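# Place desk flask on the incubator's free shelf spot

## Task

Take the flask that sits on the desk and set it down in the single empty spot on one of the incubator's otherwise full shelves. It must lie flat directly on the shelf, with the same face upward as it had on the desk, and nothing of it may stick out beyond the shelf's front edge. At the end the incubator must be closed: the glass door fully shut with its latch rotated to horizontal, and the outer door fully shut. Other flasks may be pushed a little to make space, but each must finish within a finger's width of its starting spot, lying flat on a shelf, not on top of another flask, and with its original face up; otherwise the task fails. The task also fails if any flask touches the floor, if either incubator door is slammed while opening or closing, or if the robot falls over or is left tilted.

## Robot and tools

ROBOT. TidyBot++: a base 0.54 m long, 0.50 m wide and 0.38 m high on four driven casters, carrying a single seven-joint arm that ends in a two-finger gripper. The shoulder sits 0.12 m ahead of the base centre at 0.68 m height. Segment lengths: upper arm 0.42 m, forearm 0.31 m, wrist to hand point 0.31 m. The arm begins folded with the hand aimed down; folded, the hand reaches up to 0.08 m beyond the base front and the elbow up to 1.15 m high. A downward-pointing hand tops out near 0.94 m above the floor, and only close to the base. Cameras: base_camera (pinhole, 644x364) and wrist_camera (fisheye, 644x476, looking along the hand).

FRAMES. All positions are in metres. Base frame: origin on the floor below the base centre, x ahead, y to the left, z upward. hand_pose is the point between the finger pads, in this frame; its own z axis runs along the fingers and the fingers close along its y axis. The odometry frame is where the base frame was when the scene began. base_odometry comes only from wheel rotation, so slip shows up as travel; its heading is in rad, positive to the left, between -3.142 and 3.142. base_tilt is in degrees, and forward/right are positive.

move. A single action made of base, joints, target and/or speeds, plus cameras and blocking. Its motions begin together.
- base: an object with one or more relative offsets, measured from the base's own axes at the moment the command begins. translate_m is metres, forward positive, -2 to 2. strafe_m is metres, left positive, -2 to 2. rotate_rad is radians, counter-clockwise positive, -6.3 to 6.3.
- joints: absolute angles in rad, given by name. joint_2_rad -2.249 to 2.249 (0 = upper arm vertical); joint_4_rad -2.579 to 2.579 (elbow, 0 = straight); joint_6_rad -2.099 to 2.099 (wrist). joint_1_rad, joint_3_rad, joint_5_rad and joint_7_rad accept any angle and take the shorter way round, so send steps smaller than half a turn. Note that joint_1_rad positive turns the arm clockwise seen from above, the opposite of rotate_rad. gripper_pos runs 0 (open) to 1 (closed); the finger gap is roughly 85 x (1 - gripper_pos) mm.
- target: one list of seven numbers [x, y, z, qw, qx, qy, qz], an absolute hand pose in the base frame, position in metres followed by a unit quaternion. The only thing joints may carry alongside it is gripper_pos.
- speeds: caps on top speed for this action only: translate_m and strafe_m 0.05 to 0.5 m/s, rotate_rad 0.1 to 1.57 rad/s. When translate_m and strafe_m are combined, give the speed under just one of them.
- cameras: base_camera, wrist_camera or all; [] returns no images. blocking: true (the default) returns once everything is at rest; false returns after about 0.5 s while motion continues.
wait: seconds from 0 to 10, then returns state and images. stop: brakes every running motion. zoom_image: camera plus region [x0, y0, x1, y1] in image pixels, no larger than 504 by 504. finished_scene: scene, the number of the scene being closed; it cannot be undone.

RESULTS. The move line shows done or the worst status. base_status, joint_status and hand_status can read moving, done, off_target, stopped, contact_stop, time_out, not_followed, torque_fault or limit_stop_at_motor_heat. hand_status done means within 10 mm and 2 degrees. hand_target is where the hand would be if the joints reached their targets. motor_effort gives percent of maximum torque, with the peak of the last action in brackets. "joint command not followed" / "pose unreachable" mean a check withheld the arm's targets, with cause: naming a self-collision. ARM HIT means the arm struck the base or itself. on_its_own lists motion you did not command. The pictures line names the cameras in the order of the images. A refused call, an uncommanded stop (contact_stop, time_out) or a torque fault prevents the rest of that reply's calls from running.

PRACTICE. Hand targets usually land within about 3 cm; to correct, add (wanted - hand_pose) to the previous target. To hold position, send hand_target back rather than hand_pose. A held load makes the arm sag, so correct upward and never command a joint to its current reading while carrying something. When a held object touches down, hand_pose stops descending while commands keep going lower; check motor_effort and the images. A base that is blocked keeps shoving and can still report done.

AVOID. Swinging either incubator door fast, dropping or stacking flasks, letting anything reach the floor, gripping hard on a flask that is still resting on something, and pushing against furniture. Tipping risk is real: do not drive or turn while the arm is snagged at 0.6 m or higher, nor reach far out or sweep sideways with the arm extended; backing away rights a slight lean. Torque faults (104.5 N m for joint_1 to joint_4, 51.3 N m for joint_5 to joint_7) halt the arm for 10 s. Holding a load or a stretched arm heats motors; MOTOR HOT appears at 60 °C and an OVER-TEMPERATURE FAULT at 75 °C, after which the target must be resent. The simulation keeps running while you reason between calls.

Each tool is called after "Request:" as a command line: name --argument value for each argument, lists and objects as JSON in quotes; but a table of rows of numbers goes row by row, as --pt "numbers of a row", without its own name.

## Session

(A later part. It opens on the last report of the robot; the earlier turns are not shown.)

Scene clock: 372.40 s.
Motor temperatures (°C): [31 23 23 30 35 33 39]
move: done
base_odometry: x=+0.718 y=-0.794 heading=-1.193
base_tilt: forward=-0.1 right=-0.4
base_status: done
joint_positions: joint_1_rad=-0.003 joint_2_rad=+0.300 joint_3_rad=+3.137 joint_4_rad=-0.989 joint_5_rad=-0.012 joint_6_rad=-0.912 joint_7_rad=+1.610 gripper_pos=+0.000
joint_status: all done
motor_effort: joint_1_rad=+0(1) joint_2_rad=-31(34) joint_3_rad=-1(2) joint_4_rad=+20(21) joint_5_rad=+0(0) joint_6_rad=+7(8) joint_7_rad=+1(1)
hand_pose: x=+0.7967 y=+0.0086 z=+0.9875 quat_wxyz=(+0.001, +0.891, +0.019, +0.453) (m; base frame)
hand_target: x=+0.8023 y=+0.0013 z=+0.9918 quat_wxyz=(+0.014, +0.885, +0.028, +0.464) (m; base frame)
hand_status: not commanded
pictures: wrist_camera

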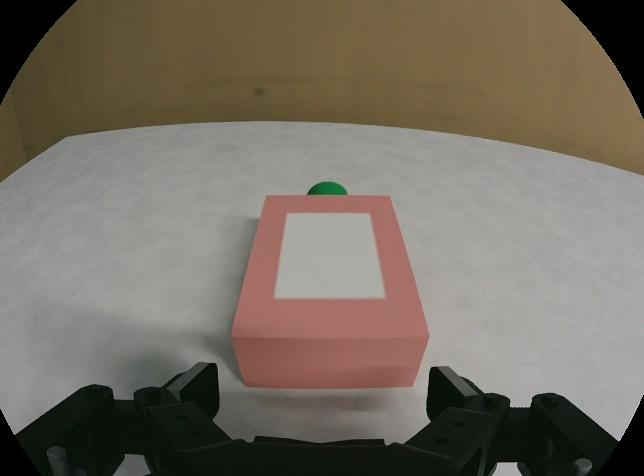

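Request:
move --base '{"strafe_m": -0.003}' --joints '{"joint_2_rad": 0.285}' --cameras '[]'

Request:
move --base '{"translate_m": 0.03, "strafe_m": 0.001}' --speeds '{"translate_m": 0.05}' --cameras '["wrist_camera"]'

Request:
zoom_image --camera "wrist_camera" --region '[170, 226, 470, 476]'

Scene clock: 393.73 s.
Motor temperatures (°C): [31 23 23 30 35 33 39]
move: done
base_odometry: x=+0.716 y=-0.795 heading=-1.193
base_tilt: forward=+0.1 right=-0.3
base_status: done
joint_positions: joint_1_rad=-0.003 joint_2_rad=+0.298 joint_3_rad=+3.138 joint_4_rad=-0.989 joint_5_rad=-0.012 joint_6_rad=-0.912 joint_7_rad=+1.610 gripper_pos=+0.000
joint_status: all done
motor_effort: joint_1_rad=+0(5) joint_2_rad=-32(33) joint_3_rad=-1(5) joint_4_rad=+21(21) joint_5_rad=+0(1) joint_6_rad=+7(8) joint_7_rad=+1(1)
hand_pose: x=+0.7961 y=+0.0084 z=+0.9888 quat_wxyz=(+0.001, +0.891, +0.019, +0.454) (m; base frame)
hand_target: x=+0.7973 y=+0.0013 z=+1.0027 quat_wxyz=(+0.015, +0.882, +0.027, +0.471) (m; base frame)
hand_status: not commanded
pictures: none
No camera images: "cameras" was empty.

Scene clock: 394.80 s.
Motor temperatures (°C): [31 23 23 30 35 33 39]
move: done
base_odometry: x=+0.728 y=-0.823 heading=-1.192
base_tilt: forward=+0.1 right=-0.3
base_status: done
joint_positions: joint_1_rad=-0.003 joint_2_rad=+0.297 joint_3_rad=+3.138 joint_4_rad=-0.990 joint_5_rad=-0.012 joint_6_rad=-0.912 joint_7_rad=+1.610 gripper_pos=+0.000
joint_status: not commanded
motor_effort: joint_1_rad=-1(1) joint_2_rad=-31(35) joint_3_rad=-1(3) joint_4_rad=+21(22) joint_5_rad=+0(1) joint_6_rad=+7(8) joint_7_rad=+1(1)
hand_pose: x=+0.7957 y=+0.0084 z=+0.9898 quat_wxyz=(+0.001, +0.891, +0.019, +0.454) (m; base frame)
hand_target: x=+0.7973 y=+0.0013 z=+1.0027 quat_wxyz=(+0.015, +0.882, +0.027, +0.471) (m; base frame)
hand_status: not commanded
pictures: wrist_camera

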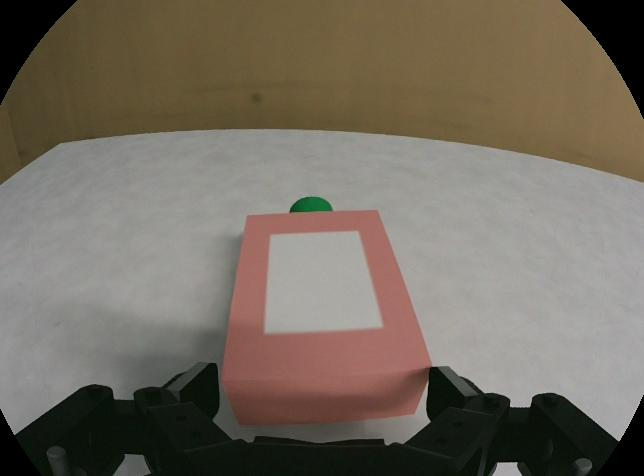

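Scaled by 1.680.

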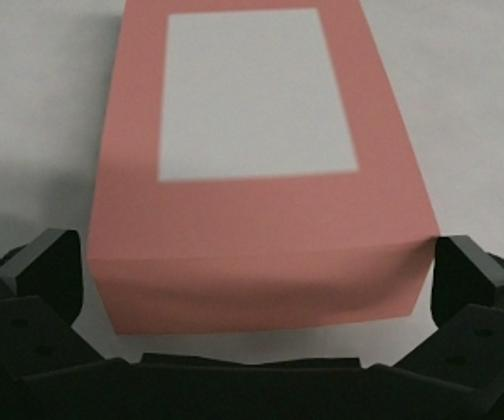

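Request:
move --base '{"translate_m": -0.06}' --speeds '{"translate_m": 0.06}' --cameras '[]'

Request:
move --base '{"rotate_rad": 0.06, "strafe_m": -0.054}' --speeds '{"rotate_rad": 0.1}' --cameras '["wrist_camera"]'

Request:
zoom_image --camera "wrist_camera" --region '[170, 170, 470, 420]'

Scene clock: 408.27 s.
Motor temperatures (°C): [31 23 23 30 35 33 39]
move: done
base_odometry: x=+0.706 y=-0.767 heading=-1.192
base_tilt: forward=+0.0 right=-0.4
base_status: done
joint_positions: joint_1_rad=-0.003 joint_2_rad=+0.295 joint_3_rad=+3.138 joint_4_rad=-0.990 joint_5_rad=-0.012 joint_6_rad=-0.912 joint_7_rad=+1.610 gripper_pos=+0.000
joint_status: not commanded
motor_effort: joint_1_rad=+0(2) joint_2_rad=-31(35) joint_3_rad=-1(2) joint_4_rad=+21(21) joint_5_rad=+0(1) joint_6_rad=+7(8) joint_7_rad=+0(1)
hand_pose: x=+0.7950 y=+0.0084 z=+0.9911 quat_wxyz=(+0.001, +0.890, +0.019, +0.455) (m; base frame)
hand_target: x=+0.7973 y=+0.0013 z=+1.0027 quat_wxyz=(+0.015, +0.882, +0.027, +0.471) (m; base frame)
hand_status: not commanded
pictures: none
No camera images: "cameras" was empty.

Scene clock: 409.37 s.
Motor temperatures (°C): [31 23 23 30 35 33 39]
move: done
base_odometry: x=+0.656 y=-0.787 heading=-1.133
base_tilt: forward=+0.1 right=-0.3
base_status: done
joint_positions: joint_1_rad=+0.001 joint_2_rad=+0.294 joint_3_rad=+3.138 joint_4_rad=-0.990 joint_5_rad=-0.012 joint_6_rad=-0.912 joint_7_rad=+1.610 gripper_pos=+0.000
joint_status: not commanded
motor_effort: joint_1_rad=+0(3) joint_2_rad=-31(33) joint_3_rad=-1(3) joint_4_rad=+21(21) joint_5_rad=+1(1) joint_6_rad=+7(8) joint_7_rad=+0(1)
hand_pose: x=+0.7950 y=+0.0058 z=+0.9913 quat_wxyz=(+0.002, +0.890, +0.017, +0.455) (m; base frame)
hand_target: x=+0.7973 y=+0.0013 z=+1.0027 quat_wxyz=(+0.015, +0.882, +0.027, +0.471) (m; base frame)
hand_status: not commanded
pictures: wrist_camera

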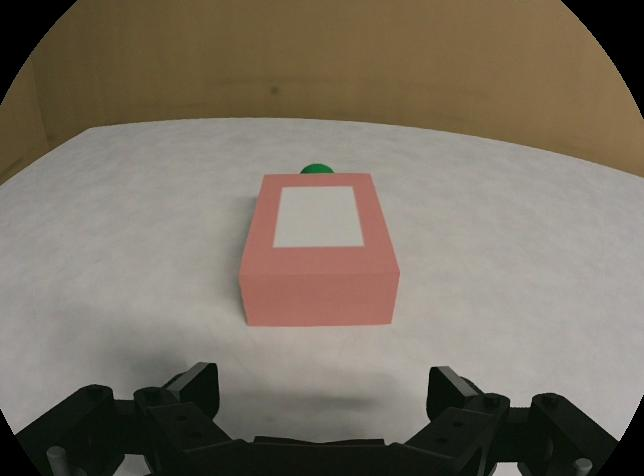

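Scaled by 1.680.

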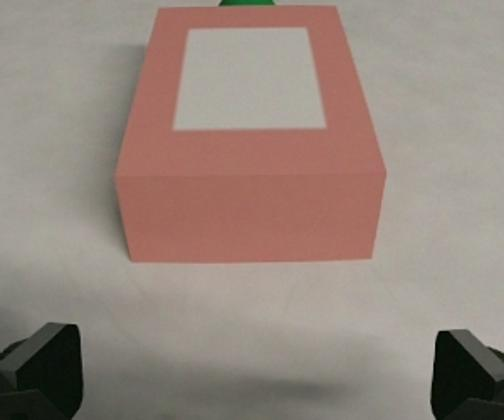

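Request:
move --base '{"rotate_rad": 0.01, "strafe_m": -0.008}' --speeds '{"rotate_rad": 0.1}' --cameras '[]'

Request:
move --base '{"translate_m": 0.04, "strafe_m": 0.003}' --speeds '{"translate_m": 0.06}' --cameras '["wrist_camera"]'

Request:
zoom_image --camera "wrist_camera" --region '[170, 190, 470, 440]'

Scene clock: 420.60 s.
Motor temperatures (°C): [31 23 23 30 35 33 39]
move: done
base_odometry: x=+0.648 y=-0.790 heading=-1.123
base_tilt: forward=+0.1 right=-0.4
base_status: done
joint_positions: joint_1_rad=-0.001 joint_2_rad=+0.294 joint_3_rad=+3.138 joint_4_rad=-0.990 joint_5_rad=-0.012 joint_6_rad=-0.912 joint_7_rad=+1.610 gripper_pos=+0.000
joint_status: not commanded
motor_effort: joint_1_rad=-1(5) joint_2_rad=-31(32) joint_3_rad=-2(3) joint_4_rad=+21(21) joint_5_rad=+0(1) joint_6_rad=+7(8) joint_7_rad=+0(1)
hand_pose: x=+0.7950 y=+0.0067 z=+0.9913 quat_wxyz=(+0.002, +0.890, +0.018, +0.455) (m; base frame)
hand_target: x=+0.7973 y=+0.0013 z=+1.0027 quat_wxyz=(+0.015, +0.882, +0.027, +0.471) (m; base frame)
hand_status: not commanded
pictures: none
No camera images: "cameras" was empty.

Scene clock: 421.77 s.
Motor temperatures (°C): [31 23 23 30 35 33 39]
move: done
base_odometry: x=+0.668 y=-0.825 heading=-1.123
base_tilt: forward=+0.1 right=-0.3
base_status: done
joint_positions: joint_1_rad=-0.001 joint_2_rad=+0.294 joint_3_rad=+3.138 joint_4_rad=-0.990 joint_5_rad=-0.012 joint_6_rad=-0.912 joint_7_rad=+1.610 gripper_pos=+0.000
joint_status: not commanded
motor_effort: joint_1_rad=+0(1) joint_2_rad=-31(34) joint_3_rad=-1(3) joint_4_rad=+21(22) joint_5_rad=+0(1) joint_6_rad=+7(8) joint_7_rad=+1(1)
hand_pose: x=+0.7948 y=+0.0067 z=+0.9915 quat_wxyz=(+0.002, +0.890, +0.018, +0.456) (m; base frame)
hand_target: x=+0.7973 y=+0.0013 z=+1.0027 quat_wxyz=(+0.015, +0.882, +0.027, +0.471) (m; base frame)
hand_status: not commanded
pictures: wrist_camera

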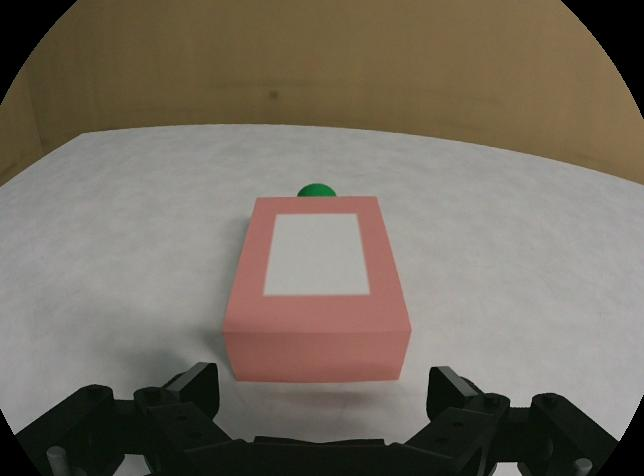

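Scaled by 1.680.

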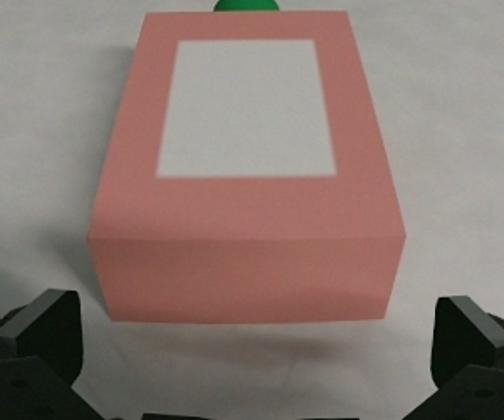

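Request:
move --base '{"strafe_m": 0.004, "translate_m": 0.01}' --cameras '["wrist_camera"]'

Request:
zoom_image --camera "wrist_camera" --region '[170, 190, 470, 440]'

Scene clock: 428.10 s.
Motor temperatures (°C): [31 23 23 30 35 33 39]
move: done
base_odometry: x=+0.676 y=-0.833 heading=-1.123
base_tilt: forward=+0.1 right=-0.3
base_status: done
joint_positions: joint_1_rad=-0.001 joint_2_rad=+0.295 joint_3_rad=+3.138 joint_4_rad=-0.990 joint_5_rad=-0.012 joint_6_rad=-0.912 joint_7_rad=+1.610 gripper_pos=+0.000
joint_status: not commanded
motor_effort: joint_1_rad=-1(3) joint_2_rad=-31(35) joint_3_rad=-1(3) joint_4_rad=+21(21) joint_5_rad=+0(1) joint_6_rad=+7(8) joint_7_rad=+0(1)
hand_pose: x=+0.7953 y=+0.0066 z=+0.9904 quat_wxyz=(+0.002, +0.890, +0.018, +0.455) (m; base frame)
hand_target: x=+0.7973 y=+0.0013 z=+1.0027 quat_wxyz=(+0.015, +0.882, +0.027, +0.471) (m; base frame)
hand_status: not commanded
pictures: wrist_camera

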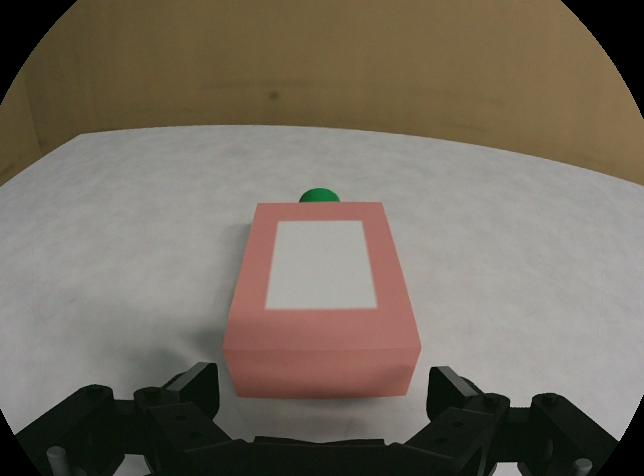

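Scaled by 1.680.

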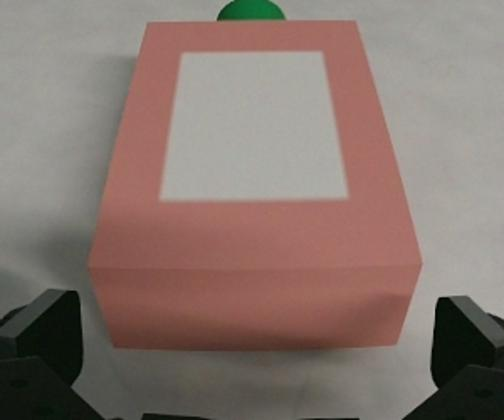

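Request:
move --base '{"translate_m": 0.02, "strafe_m": 0.0015}' --speeds '{"translate_m": 0.05}' --cameras '["wrist_camera"]'

Request:
zoom_image --camera "wrist_camera" --region '[170, 226, 470, 476]'

Scene clock: 433.03 s.
Motor temperatures (°C): [31 23 23 30 35 33 39]
move: done
base_odometry: x=+0.686 y=-0.850 heading=-1.123
base_tilt: forward=+0.0 right=-0.4
base_status: done
joint_positions: joint_1_rad=-0.001 joint_2_rad=+0.294 joint_3_rad=+3.138 joint_4_rad=-0.990 joint_5_rad=-0.012 joint_6_rad=-0.912 joint_7_rad=+1.610 gripper_pos=+0.000
joint_status: not commanded
motor_effort: joint_1_rad=-1(2) joint_2_rad=-31(35) joint_3_rad=-1(2) joint_4_rad=+20(21) joint_5_rad=-1(1) joint_6_rad=+7(8) joint_7_rad=+0(1)
hand_pose: x=+0.7950 y=+0.0066 z=+0.9912 quat_wxyz=(+0.002, +0.890, +0.018, +0.455) (m; base frame)
hand_target: x=+0.7973 y=+0.0013 z=+1.0027 quat_wxyz=(+0.015, +0.882, +0.027, +0.471) (m; base frame)
hand_status: not commanded
pictures: wrist_camera

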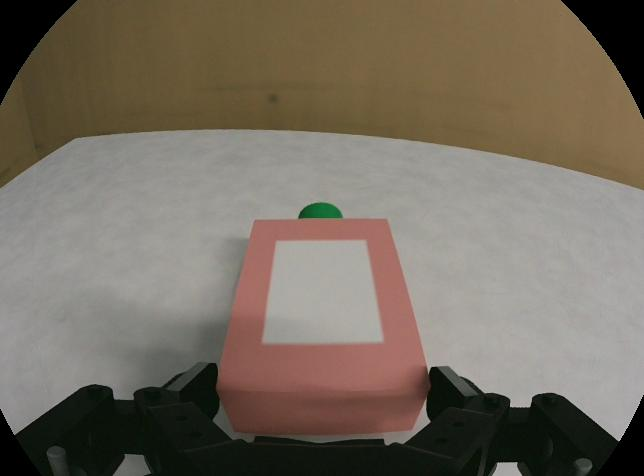

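Scaled by 1.680.

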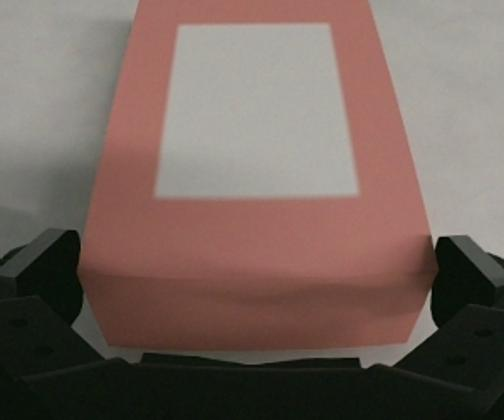

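Request:
move --base '{"translate_m": 0.03, "strafe_m": 0.001}' --speeds '{"translate_m": 0.05}' --cameras '["wrist_camera"]'

Request:
zoom_image --camera "wrist_camera" --region '[170, 226, 470, 476]'

Scene clock: 437.67 s.
Motor temperatures (°C): [31 23 23 30 35 33 39]
move: done
base_odometry: x=+0.700 y=-0.876 heading=-1.123
base_tilt: forward=+0.1 right=-0.3
base_status: done
joint_positions: joint_1_rad=-0.001 joint_2_rad=+0.294 joint_3_rad=+3.138 joint_4_rad=-0.990 joint_5_rad=-0.012 joint_6_rad=-0.912 joint_7_rad=+1.610 gripper_pos=+0.000
joint_status: not commanded
motor_effort: joint_1_rad=-1(1) joint_2_rad=-32(34) joint_3_rad=-1(2) joint_4_rad=+20(21) joint_5_rad=+0(1) joint_6_rad=+8(8) joint_7_rad=+0(1)
hand_pose: x=+0.7948 y=+0.0066 z=+0.9915 quat_wxyz=(+0.002, +0.890, +0.018, +0.456) (m; base frame)
hand_target: x=+0.7973 y=+0.0013 z=+1.0027 quat_wxyz=(+0.015, +0.882, +0.027, +0.471) (m; base frame)
hand_status: not commanded
pictures: wrist_camera

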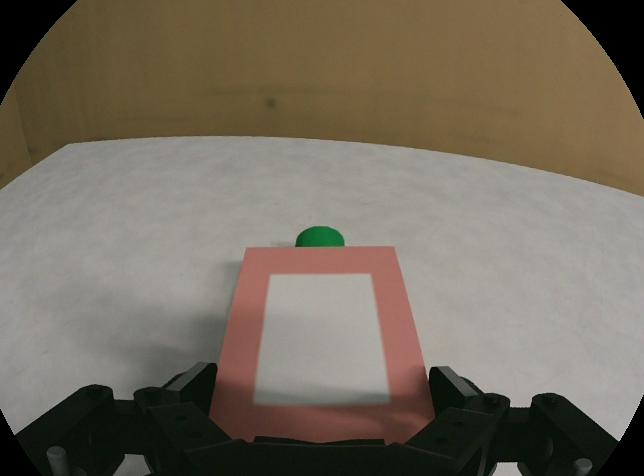

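Scaled by 1.680.

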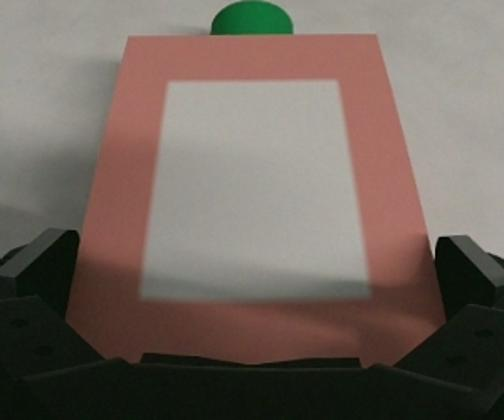

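Straddling now. A bit further, then close.

Request:
move --base '{"translate_m": 0.02, "strafe_m": 0.002}' --speeds '{"translate_m": 0.05}' --cameras '[]'

Request:
move --joints '{"gripper_pos": 0.15}' --cameras '["wrist_camera"]'

Scene clock: 444.03 s.
Motor temperatures (°C): [31 23 23 30 35 33 39]
move: done
base_odometry: x=+0.711 y=-0.894 heading=-1.123
base_tilt: forward=+0.1 right=-0.3
base_status: done
joint_positions: joint_1_rad=-0.001 joint_2_rad=+0.293 joint_3_rad=+3.138 joint_4_rad=-0.990 joint_5_rad=-0.012 joint_6_rad=-0.912 joint_7_rad=+1.610 gripper_pos=+0.000
joint_status: not commanded
motor_effort: joint_1_rad=+0(2) joint_2_rad=-31(35) joint_3_rad=-2(3) joint_4_rad=+21(21) joint_5_rad=+0(1) joint_6_rad=+7(8) joint_7_rad=+0(1)
hand_pose: x=+0.7946 y=+0.0066 z=+0.9920 quat_wxyz=(+0.002, +0.890, +0.018, +0.456) (m; base frame)
hand_target: x=+0.7973 y=+0.0013 z=+1.0027 quat_wxyz=(+0.015, +0.882, +0.027, +0.471) (m; base frame)
hand_status: not commanded
pictures: none
No camera images: "cameras" was empty.

Scene clock: 444.60 s.
Motor temperatures (°C): [31 23 23 30 35 33 39]
move: off_target
base_odometry: x=+0.711 y=-0.894 heading=-1.123
base_tilt: forward=+0.0 right=-0.3
base_status: not commanded
joint_positions: joint_1_rad=-0.001 joint_2_rad=+0.291 joint_3_rad=+3.138 joint_4_rad=-0.990 joint_5_rad=-0.012 joint_6_rad=-0.911 joint_7_rad=+1.610 gripper_pos=+0.062
joint_status: gripper_pos off_target (ended at +0.062, target +0.150)
motor_effort: joint_1_rad=-1(1) joint_2_rad=-31(33) joint_3_rad=-1(2) joint_4_rad=+20(21) joint_5_rad=+0(1) joint_6_rad=+7(8) joint_7_rad=+0(1)
hand_pose: x=+0.7942 y=+0.0066 z=+0.9932 quat_wxyz=(+0.002, +0.889, +0.018, +0.457) (m; base frame)
hand_target: x=+0.7973 y=+0.0013 z=+1.0027 quat_wxyz=(+0.015, +0.882, +0.027, +0.471) (m; base frame)
hand_status: not commanded
pictures: wrist_camera

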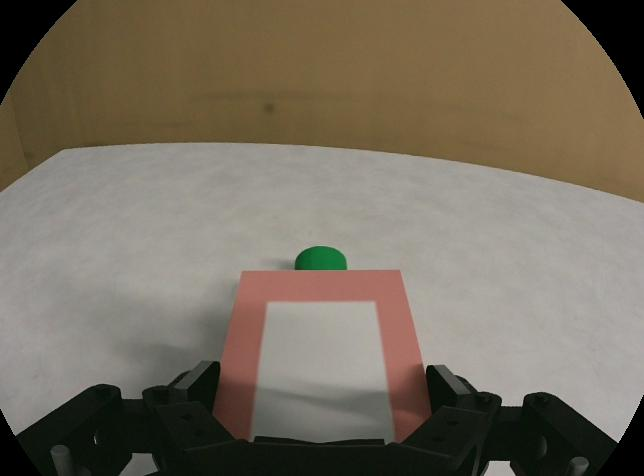

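Request:
move --joints '{"gripper_pos": 0.5}' --cameras '[]'

Request:
move --joints '{"joint_2_rad": 0.17, "joint_6_rad": -0.97}' --cameras '["wrist_camera"]'

Scene clock: 450.53 s.
Motor temperatures (°C): [31 23 23 30 35 33 39]
move: off_target
base_odometry: x=+0.711 y=-0.894 heading=-1.123
base_tilt: forward=+0.0 right=-0.3
base_status: not commanded
joint_positions: joint_1_rad=-0.001 joint_2_rad=+0.291 joint_3_rad=+3.138 joint_4_rad=-0.991 joint_5_rad=-0.012 joint_6_rad=-0.911 joint_7_rad=+1.610 gripper_pos=+0.062
joint_status: gripper_pos off_target (ended at +0.062, target +0.500)
motor_effort: joint_1_rad=-1(1) joint_2_rad=-30(31) joint_3_rad=-1(2) joint_4_rad=+20(21) joint_5_rad=+0(1) joint_6_rad=+7(7) joint_7_rad=+1(1)
hand_pose: x=+0.7942 y=+0.0066 z=+0.9932 quat_wxyz=(+0.002, +0.889, +0.018, +0.457) (m; base frame)
hand_target: x=+0.7973 y=+0.0013 z=+1.0027 quat_wxyz=(+0.015, +0.882, +0.027, +0.471) (m; base frame)
hand_status: not commanded
pictures: none
No camera images: "cameras" was empty.

Scene clock: 451.63 s.
Motor temperatures (°C): [31 23 23 30 35 33 39]
move: done
base_odometry: x=+0.711 y=-0.894 heading=-1.123
base_tilt: forward=+0.1 right=-0.2
base_status: not commanded
joint_positions: joint_1_rad=-0.001 joint_2_rad=+0.180 joint_3_rad=+3.138 joint_4_rad=-0.998 joint_5_rad=-0.012 joint_6_rad=-0.934 joint_7_rad=+1.610 gripper_pos=+0.062
joint_status: all done
motor_effort: joint_1_rad=+0(1) joint_2_rad=-27(36) joint_3_rad=+0(3) joint_4_rad=+21(23) joint_5_rad=+0(0) joint_6_rad=+8(9) joint_7_rad=+0(1)
hand_pose: x=+0.7514 y=+0.0066 z=+1.0558 quat_wxyz=(+0.002, +0.870, +0.018, +0.492) (m; base frame)
hand_target: x=+0.7421 y=+0.0013 z=+1.0541 quat_wxyz=(+0.015, +0.876, +0.027, +0.482) (m; base frame)
hand_status: not commanded
pictures: wrist_camera

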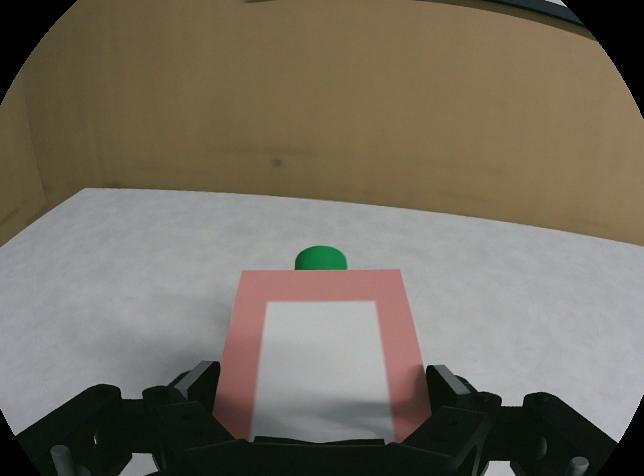

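Request:
move --joints '{"gripper_pos": 1.0}' --base '{"translate_m": -0.75}' --speeds '{"translate_m": 0.3}' --cameras '["wrist_camera"]'

Request:
move --base '{"rotate_rad": -1.75}' --speeds '{"rotate_rad": 0.6}' --cameras '["base_camera", "wrist_camera"]'

Scene clock: 464.20 s.
Motor temperatures (°C): [31 23 23 30 35 33 39]
move: off_target
base_odometry: x=+0.386 y=-0.218 heading=-1.123
base_tilt: forward=+0.0 right=-0.3
base_status: done
joint_positions: joint_1_rad=+0.000 joint_2_rad=+0.179 joint_3_rad=+3.138 joint_4_rad=-0.998 joint_5_rad=-0.012 joint_6_rad=-0.934 joint_7_rad=+1.610 gripper_pos=+0.062
joint_status: gripper_pos off_target (ended at +0.062, target +1.000)
motor_effort: joint_1_rad=-1(2) joint_2_rad=-27(31) joint_3_rad=-1(3) joint_4_rad=+21(22) joint_5_rad=+0(1) joint_6_rad=+8(9) joint_7_rad=+0(1)
hand_pose: x=+0.7512 y=+0.0065 z=+1.0562 quat_wxyz=(+0.002, +0.870, +0.018, +0.493) (m; base frame)
hand_target: x=+0.7421 y=+0.0013 z=+1.0541 quat_wxyz=(+0.015, +0.876, +0.027, +0.482) (m; base frame)
hand_status: not commanded
pictures: wrist_camera

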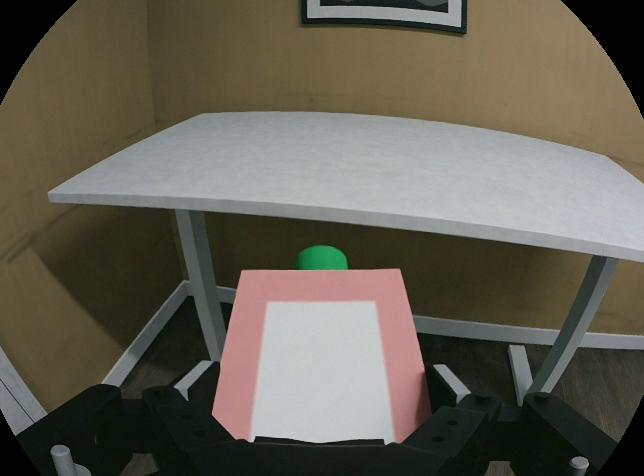

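Scene clock: 467.97 s.
Motor temperatures (°C): [31 23 23 30 35 33 39]
move: done
base_odometry: x=+0.386 y=-0.218 heading=-2.872
base_tilt: forward=+0.0 right=-0.3
base_status: done
joint_positions: joint_1_rad=+0.003 joint_2_rad=+0.179 joint_3_rad=+3.139 joint_4_rad=-0.998 joint_5_rad=-0.012 joint_6_rad=-0.934 joint_7_rad=+1.610 gripper_pos=+0.062
joint_status: not commanded
motor_effort: joint_1_rad=+0(3) joint_2_rad=-28(29) joint_3_rad=-1(4) joint_4_rad=+20(22) joint_5_rad=+0(1) joint_6_rad=+9(9) joint_7_rad=+0(1)
hand_pose: x=+0.7512 y=+0.0041 z=+1.0562 quat_wxyz=(+0.003, +0.870, +0.016, +0.493) (m; base frame)
hand_target: x=+0.7421 y=+0.0013 z=+1.0541 quat_wxyz=(+0.015, +0.876, +0.027, +0.482) (m; base frame)
hand_status: not commanded
pictures: base_camera, wrist_camera

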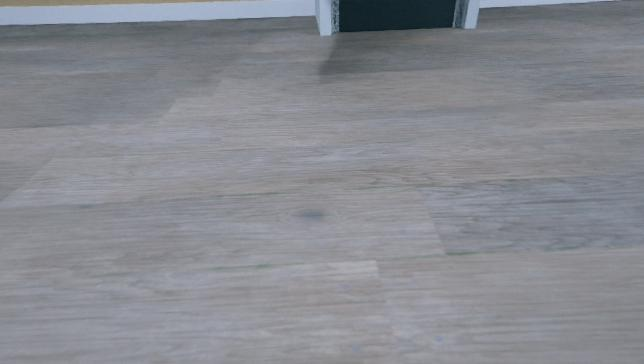

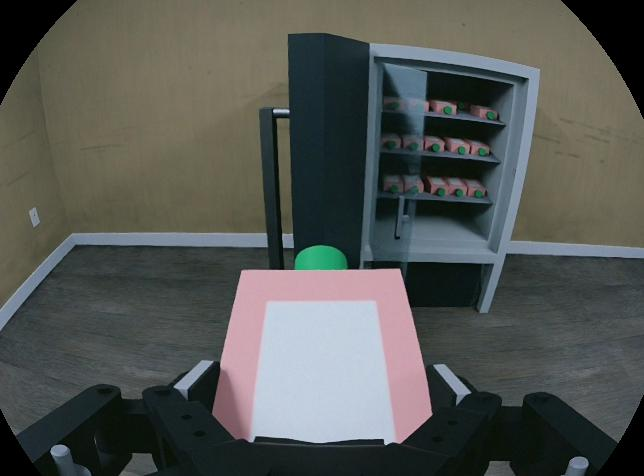

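Request:
zoom_image --camera "wrist_camera" --region '[340, 40, 560, 260]'

Scaled by 2.291.

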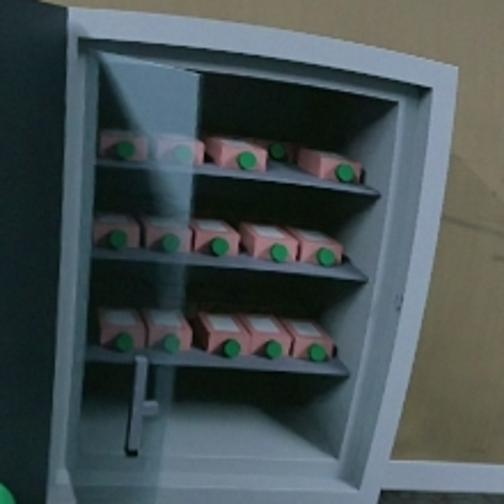

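Request:
move --base '{"strafe_m": -0.6, "translate_m": 0.1}' --speeds '{"translate_m": 0.3}' --cameras '["wrist_camera"]'

Request:
zoom_image --camera "wrist_camera" --region '[200, 30, 440, 210]'

Scene clock: 508.67 s.
Motor temperatures (°C): [31 23 23 30 35 33 39]
move: done
base_odometry: x=+0.130 y=+0.334 heading=-2.873
base_tilt: forward=+0.0 right=-0.3
base_status: done
joint_positions: joint_1_rad=+0.002 joint_2_rad=+0.179 joint_3_rad=+3.139 joint_4_rad=-0.998 joint_5_rad=-0.012 joint_6_rad=-0.934 joint_7_rad=+1.610 gripper_pos=+0.062
joint_status: not commanded
motor_effort: joint_1_rad=+0(3) joint_2_rad=-28(28) joint_3_rad=-1(3) joint_4_rad=+21(22) joint_5_rad=+0(1) joint_6_rad=+8(9) joint_7_rad=+0(1)
hand_pose: x=+0.7512 y=+0.0046 z=+1.0562 quat_wxyz=(+0.003, +0.870, +0.016, +0.493) (m; base frame)
hand_target: x=+0.7421 y=+0.0013 z=+1.0541 quat_wxyz=(+0.015, +0.876, +0.027, +0.482) (m; base frame)
hand_status: not commanded
pictures: wrist_camera

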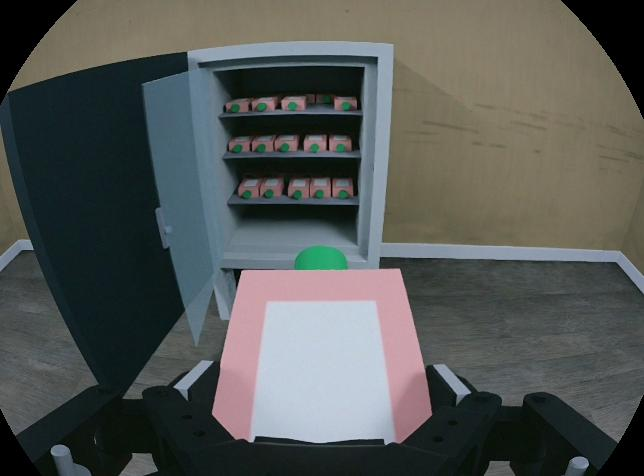

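Scaled by 2.100.

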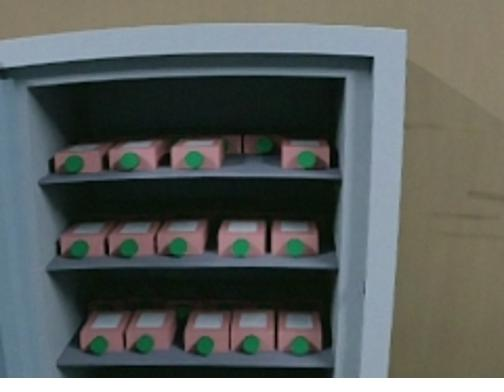

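Request:
zoom_image --camera "wrist_camera" --region '[180, 180, 420, 340]'

Request:
zoom_image --camera "wrist_camera" --region '[130, 30, 290, 150]'

Scaled by 2.100.

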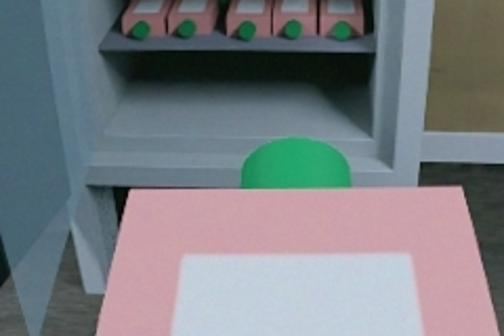

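Scaled by 3.150.

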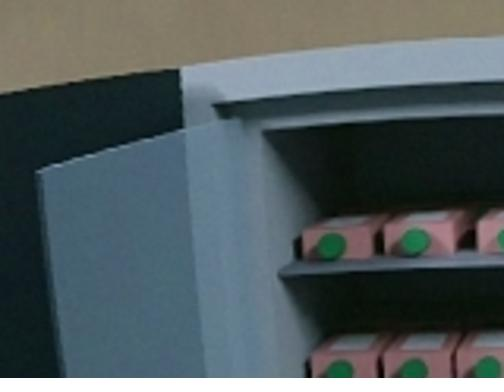

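Request:
move --base '{"translate_m": 0.5, "strafe_m": 0.03}' --speeds '{"translate_m": 0.3}' --joints '{"joint_2_rad": 0.3, "joint_4_rad": -0.825, "joint_6_rad": -1.1}' --cameras '["wrist_camera"]'

Request:
zoom_image --camera "wrist_camera" --region '[180, 30, 440, 290]'

Scene clock: 559.30 s.
Motor temperatures (°C): [31 23 23 30 35 33 39]
move: done
base_odometry: x=-0.344 y=+0.173 heading=-2.873
base_tilt: forward=+0.1 right=-0.3
base_status: done
joint_positions: joint_1_rad=+0.002 joint_2_rad=+0.315 joint_3_rad=+3.139 joint_4_rad=-0.846 joint_5_rad=-0.012 joint_6_rad=-1.052 joint_7_rad=+1.610 gripper_pos=+0.062
joint_status: all done
motor_effort: joint_1_rad=+0(2) joint_2_rad=-32(35) joint_3_rad=-1(2) joint_4_rad=+20(23) joint_5_rad=+0(1) joint_6_rad=+8(10) joint_7_rad=+0(1)
hand_pose: x=+0.7869 y=+0.0048 z=+1.0212 quat_wxyz=(+0.002, +0.894, +0.017, +0.448) (m; base frame)
hand_target: x=+0.7740 y=+0.0013 z=+1.0299 quat_wxyz=(+0.014, +0.896, +0.028, +0.442) (m; base frame)
hand_status: not commanded
pictures: wrist_camera

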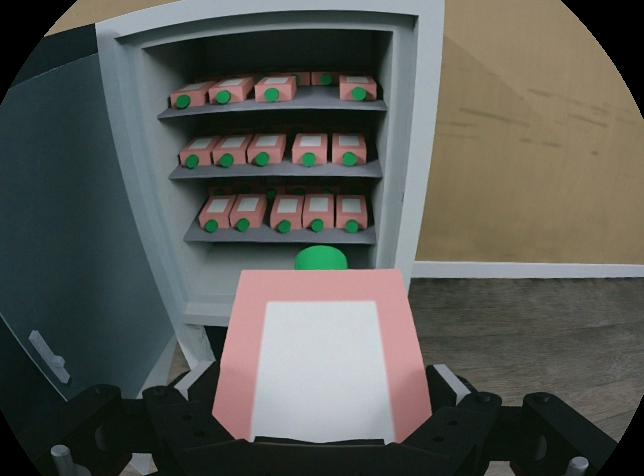

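Scaled by 1.938.

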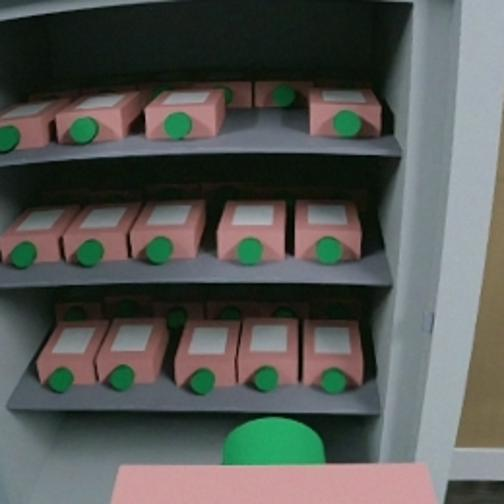

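Request:
move --base '{"translate_m": 0.42, "strafe_m": 0.03}' --speeds '{"translate_m": 0.2}' --cameras '["wrist_camera"]'

Request:
zoom_image --camera "wrist_camera" --region '[140, 60, 460, 290]'

Scene clock: 583.37 s.
Motor temperatures (°C): [31 23 23 30 35 33 39]
move: done
base_odometry: x=-0.742 y=+0.033 heading=-2.874
base_tilt: forward=+0.0 right=-0.4
base_status: done
joint_positions: joint_1_rad=+0.002 joint_2_rad=+0.315 joint_3_rad=+3.139 joint_4_rad=-0.845 joint_5_rad=-0.012 joint_6_rad=-1.054 joint_7_rad=+1.610 gripper_pos=+0.062
joint_status: not commanded
motor_effort: joint_1_rad=+0(1) joint_2_rad=-32(35) joint_3_rad=-1(2) joint_4_rad=+20(21) joint_5_rad=+0(1) joint_6_rad=+8(8) joint_7_rad=+1(1)
hand_pose: x=+0.7866 y=+0.0048 z=+1.0207 quat_wxyz=(+0.002, +0.894, +0.017, +0.447) (m; base frame)
hand_target: x=+0.7740 y=+0.0013 z=+1.0299 quat_wxyz=(+0.014, +0.896, +0.028, +0.442) (m; base frame)
hand_status: not commanded
pictures: wrist_camera

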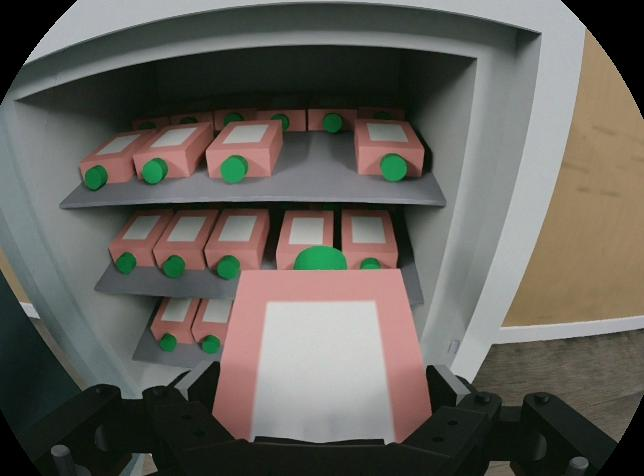

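Scaled by 1.575.

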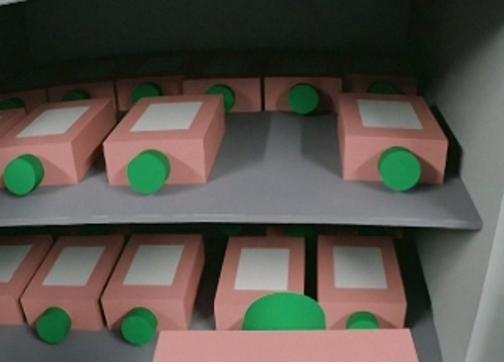

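Request:
move --base '{"translate_m": 0.22, "strafe_m": 0.02}' --speeds '{"translate_m": 0.1}' --cameras '["wrist_camera"]'

Request:
zoom_image --camera "wrist_camera" --region '[160, 100, 480, 330]'

Scene clock: 618.07 s.
Motor temperatures (°C): [31 23 23 30 35 33 39]
move: done
base_odometry: x=-0.949 y=-0.045 heading=-2.874
base_tilt: forward=+0.0 right=-0.3
base_status: done
joint_positions: joint_1_rad=+0.002 joint_2_rad=+0.315 joint_3_rad=+3.139 joint_4_rad=-0.845 joint_5_rad=-0.012 joint_6_rad=-1.055 joint_7_rad=+1.610 gripper_pos=+0.062
joint_status: not commanded
motor_effort: joint_1_rad=+0(2) joint_2_rad=-32(35) joint_3_rad=-1(2) joint_4_rad=+21(21) joint_5_rad=+0(1) joint_6_rad=+8(8) joint_7_rad=+0(1)
hand_pose: x=+0.7863 y=+0.0048 z=+1.0209 quat_wxyz=(+0.002, +0.894, +0.017, +0.447) (m; base frame)
hand_target: x=+0.7740 y=+0.0013 z=+1.0299 quat_wxyz=(+0.014, +0.896, +0.028, +0.442) (m; base frame)
hand_status: not commanded
pictures: wrist_camera

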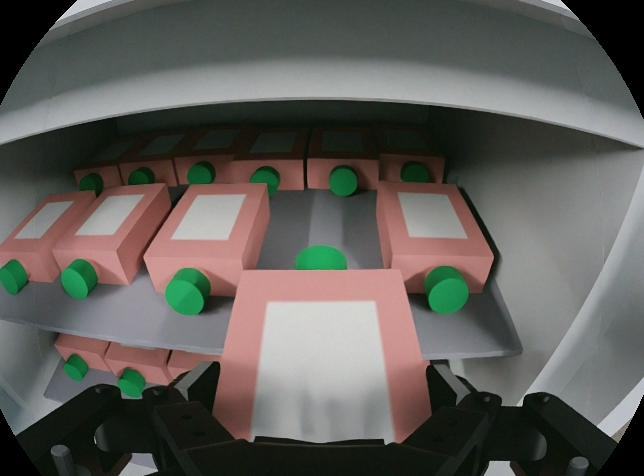

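Scaled by 1.575.

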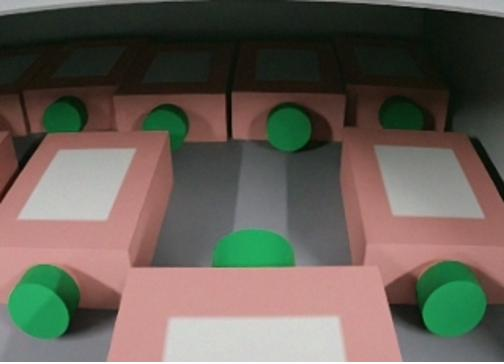

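Request:
move --base '{"translate_m": 0.105, "strafe_m": 0.01}' --speeds '{"translate_m": 0.08}' --cameras '["wrist_camera"]'

Request:
zoom_image --camera "wrist_camera" --region '[160, 120, 480, 350]'

Scene clock: 632.57 s.
Motor temperatures (°C): [31 23 23 30 35 32 39]
move: done
base_odometry: x=-1.047 y=-0.082 heading=-2.874
base_tilt: forward=+0.0 right=-0.2
base_status: done
joint_positions: joint_1_rad=+0.009 joint_2_rad=+0.236 joint_3_rad=+3.139 joint_4_rad=-0.889 joint_5_rad=-0.012 joint_6_rad=-1.192 joint_7_rad=+1.610 gripper_pos=+0.062
joint_status: not commanded
motor_effort: joint_1_rad=-4(5) joint_2_rad=-15(33) joint_3_rad=-3(4) joint_4_rad=+30(32) joint_5_rad=-2(2) joint_6_rad=+24(28) joint_7_rad=+1(1)
hand_pose: x=+0.7296 y=+0.0006 z=+1.0154 quat_wxyz=(+0.003, +0.916, +0.015, +0.401) (m; base frame)
hand_target: x=+0.7740 y=+0.0013 z=+1.0299 quat_wxyz=(+0.014, +0.896, +0.028, +0.442) (m; base frame)
hand_status: not commanded
pictures: wrist_camera

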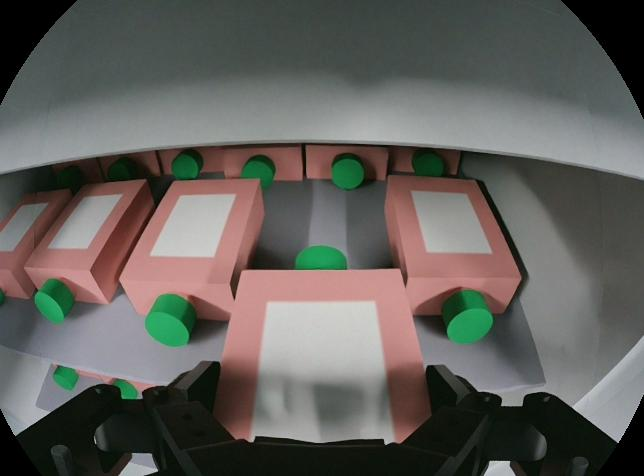

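Scaled by 1.575.

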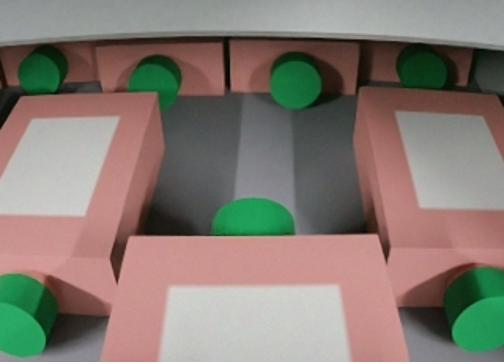

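Request:
move --base '{"translate_m": -0.13, "strafe_m": -0.008}' --speeds '{"translate_m": 0.08}' --cameras '["wrist_camera"]'

Scene clock: 657.63 s.
Motor temperatures (°C): [31 23 23 31 35 33 39]
move: done
base_odometry: x=-0.923 y=-0.040 heading=-2.874
base_tilt: forward=+0.1 right=-0.3
base_status: done
joint_positions: joint_1_rad=+0.006 joint_2_rad=+0.307 joint_3_rad=+3.139 joint_4_rad=-0.843 joint_5_rad=-0.012 joint_6_rad=-1.117 joint_7_rad=+1.610 gripper_pos=+0.062
joint_status: not commanded
motor_effort: joint_1_rad=+0(4) joint_2_rad=-31(33) joint_3_rad=-1(3) joint_4_rad=+20(28) joint_5_rad=+0(1) joint_6_rad=+8(23) joint_7_rad=+0(1)
hand_pose: x=+0.7719 y=+0.0023 z=+1.0115 quat_wxyz=(+0.002, +0.906, +0.016, +0.423) (m; base frame)
hand_target: x=+0.7740 y=+0.0013 z=+1.0299 quat_wxyz=(+0.014, +0.896, +0.028, +0.442) (m; base frame)
hand_status: not commanded
pictures: wrist_camera

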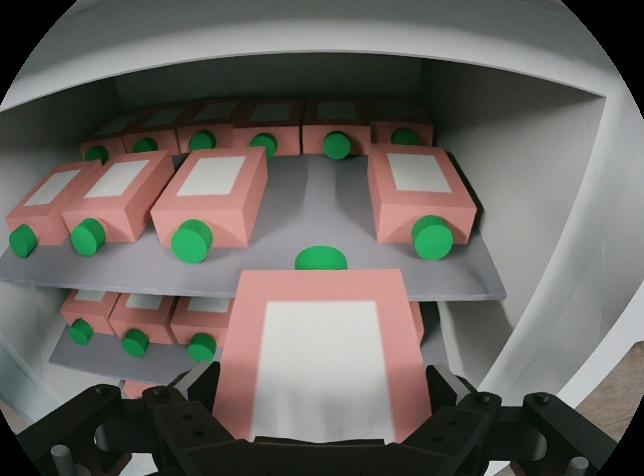

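Request:
move --joints '{"joint_2_rad": 0.282, "joint_4_rad": -0.963, "joint_6_rad": -0.885}' --cameras '["wrist_camera"]'

Scene clock: 667.47 s.
Motor temperatures (°C): [31 23 23 31 35 33 39]
move: done
base_odometry: x=-0.923 y=-0.040 heading=-2.874
base_tilt: forward=+0.0 right=-0.4
base_status: not commanded
joint_positions: joint_1_rad=+0.006 joint_2_rad=+0.306 joint_3_rad=+3.139 joint_4_rad=-0.959 joint_5_rad=-0.012 joint_6_rad=-0.935 joint_7_rad=+1.610 gripper_pos=+0.062
joint_status: all done
motor_effort: joint_1_rad=-1(2) joint_2_rad=-32(34) joint_3_rad=-1(2) joint_4_rad=+22(22) joint_5_rad=+0(1) joint_6_rad=+8(9) joint_7_rad=+1(1)
hand_pose: x=+0.7970 y=+0.0019 z=+0.9945 quat_wxyz=(+0.003, +0.891, +0.015, +0.454) (m; base frame)
hand_target: x=+0.7978 y=+0.0013 z=+1.0214 quat_wxyz=(+0.015, +0.874, +0.027, +0.484) (m; base frame)
hand_status: not commanded
pictures: wrist_camera

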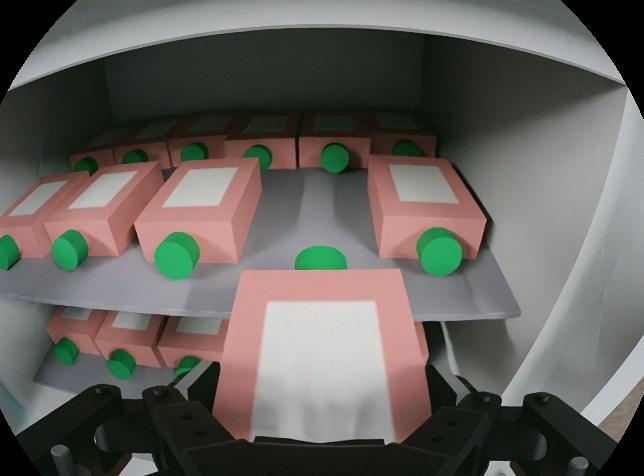

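Request:
move --base '{"translate_m": 0.06, "strafe_m": 0.012}' --speeds '{"translate_m": 0.06}' --cameras '["wrist_camera"]'

Scene clock: 681.30 s.
Motor temperatures (°C): [31 23 23 30 35 33 39]
move: done
base_odometry: x=-0.978 y=-0.067 heading=-2.874
base_tilt: forward=+0.0 right=-0.3
base_status: done
joint_positions: joint_1_rad=+0.006 joint_2_rad=+0.302 joint_3_rad=+3.139 joint_4_rad=-0.960 joint_5_rad=-0.012 joint_6_rad=-0.931 joint_7_rad=+1.610 gripper_pos=+0.062
joint_status: not commanded
motor_effort: joint_1_rad=-1(2) joint_2_rad=-32(36) joint_3_rad=-1(3) joint_4_rad=+21(22) joint_5_rad=+0(1) joint_6_rad=+8(9) joint_7_rad=+1(1)
hand_pose: x=+0.7965 y=+0.0020 z=+0.9980 quat_wxyz=(+0.003, +0.889, +0.015, +0.457) (m; base frame)
hand_target: x=+0.7978 y=+0.0013 z=+1.0214 quat_wxyz=(+0.015, +0.874, +0.027, +0.484) (m; base frame)
hand_status: not commanded
pictures: wrist_camera

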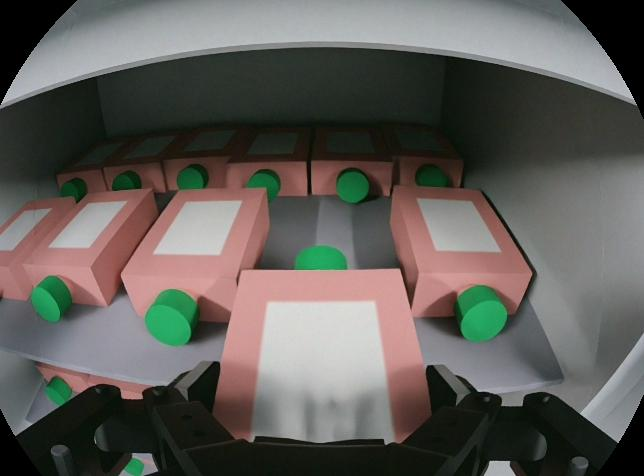

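Request:
move --base '{"translate_m": 0.06, "strafe_m": 0.001}' --speeds '{"translate_m": 0.06}' --cameras '["wrist_camera"]'

Request:
zoom_image --camera "wrist_camera" --region '[100, 160, 540, 440]'

Scene clock: 691.97 s.
Motor temperatures (°C): [31 23 23 30 35 33 39]
move: done
base_odometry: x=-1.036 y=-0.085 heading=-2.873
base_tilt: forward=+0.0 right=-0.3
base_status: done
joint_positions: joint_1_rad=+0.006 joint_2_rad=+0.300 joint_3_rad=+3.139 joint_4_rad=-0.960 joint_5_rad=-0.012 joint_6_rad=-0.930 joint_7_rad=+1.610 gripper_pos=+0.062
joint_status: not commanded
motor_effort: joint_1_rad=+0(1) joint_2_rad=-32(36) joint_3_rad=-1(2) joint_4_rad=+21(22) joint_5_rad=+0(1) joint_6_rad=+8(8) joint_7_rad=+1(1)
hand_pose: x=+0.7960 y=+0.0020 z=+0.9996 quat_wxyz=(+0.003, +0.889, +0.015, +0.458) (m; base frame)
hand_target: x=+0.7978 y=+0.0013 z=+1.0214 quat_wxyz=(+0.015, +0.874, +0.027, +0.484) (m; base frame)
hand_status: not commanded
pictures: wrist_camera

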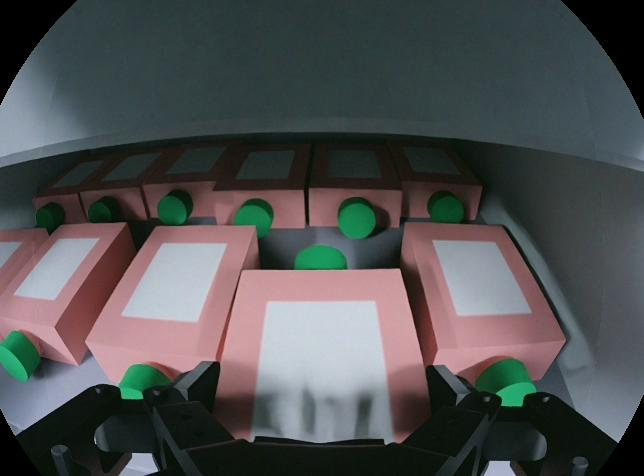

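Scaled by 1.145.

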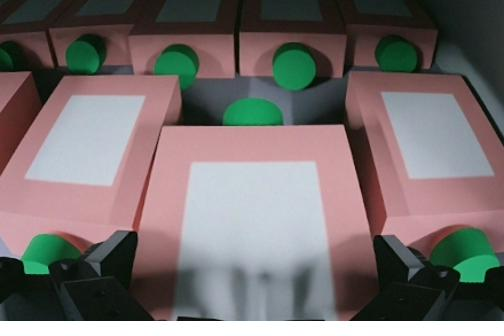

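Request:
move --base '{"strafe_m": -0.003}' --joints '{"joint_2_rad": 0.31}' --cameras '[]'

Request:
move --joints '{"joint_2_rad": 0.325}' --cameras '["wrist_camera"]'

Scene clock: 705.70 s.
Motor temperatures (°C): [31 23 23 30 35 33 39]
move: done
base_odometry: x=-1.036 y=-0.082 heading=-2.873
base_tilt: forward=+0.0 right=-0.3
base_status: done
joint_positions: joint_1_rad=+0.004 joint_2_rad=+0.312 joint_3_rad=+3.139 joint_4_rad=-0.961 joint_5_rad=-0.012 joint_6_rad=-0.930 joint_7_rad=+1.610 gripper_pos=+0.062
joint_status: all done
motor_effort: joint_1_rad=-1(4) joint_2_rad=-33(34) joint_3_rad=-1(4) joint_4_rad=+21(22) joint_5_rad=+0(1) joint_6_rad=+8(9) joint_7_rad=+0(1)
hand_pose: x=+0.7999 y=+0.0028 z=+0.9904 quat_wxyz=(+0.003, +0.892, +0.015, +0.452) (m; base frame)
hand_target: x=+0.8070 y=+0.0013 z=+1.0023 quat_wxyz=(+0.015, +0.881, +0.027, +0.472) (m; base frame)
hand_status: not commanded
pictures: none
No camera images: "cameras" was empty.

Scene clock: 706.23 s.
Motor temperatures (°C): [31 23 23 30 35 33 39]
move: done
base_odometry: x=-1.036 y=-0.082 heading=-2.873
base_tilt: forward=+0.1 right=-0.3
base_status: not commanded
joint_positions: joint_1_rad=+0.004 joint_2_rad=+0.315 joint_3_rad=+3.139 joint_4_rad=-0.961 joint_5_rad=-0.012 joint_6_rad=-0.930 joint_7_rad=+1.610 gripper_pos=+0.062
joint_status: all done
motor_effort: joint_1_rad=-1(1) joint_2_rad=-30(34) joint_3_rad=+0(2) joint_4_rad=+20(21) joint_5_rad=+0(0) joint_6_rad=+8(9) joint_7_rad=+1(1)
hand_pose: x=+0.8008 y=+0.0028 z=+0.9886 quat_wxyz=(+0.003, +0.892, +0.015, +0.451) (m; base frame)
hand_target: x=+0.8118 y=+0.0013 z=+0.9919 quat_wxyz=(+0.014, +0.885, +0.028, +0.465) (m; base frame)
hand_status: not commanded
pictures: wrist_camera

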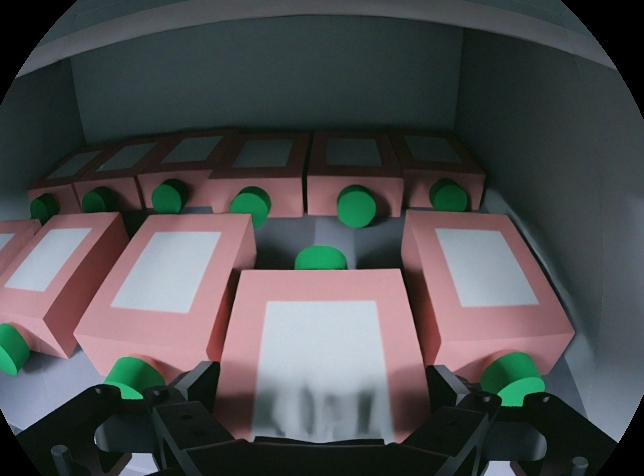

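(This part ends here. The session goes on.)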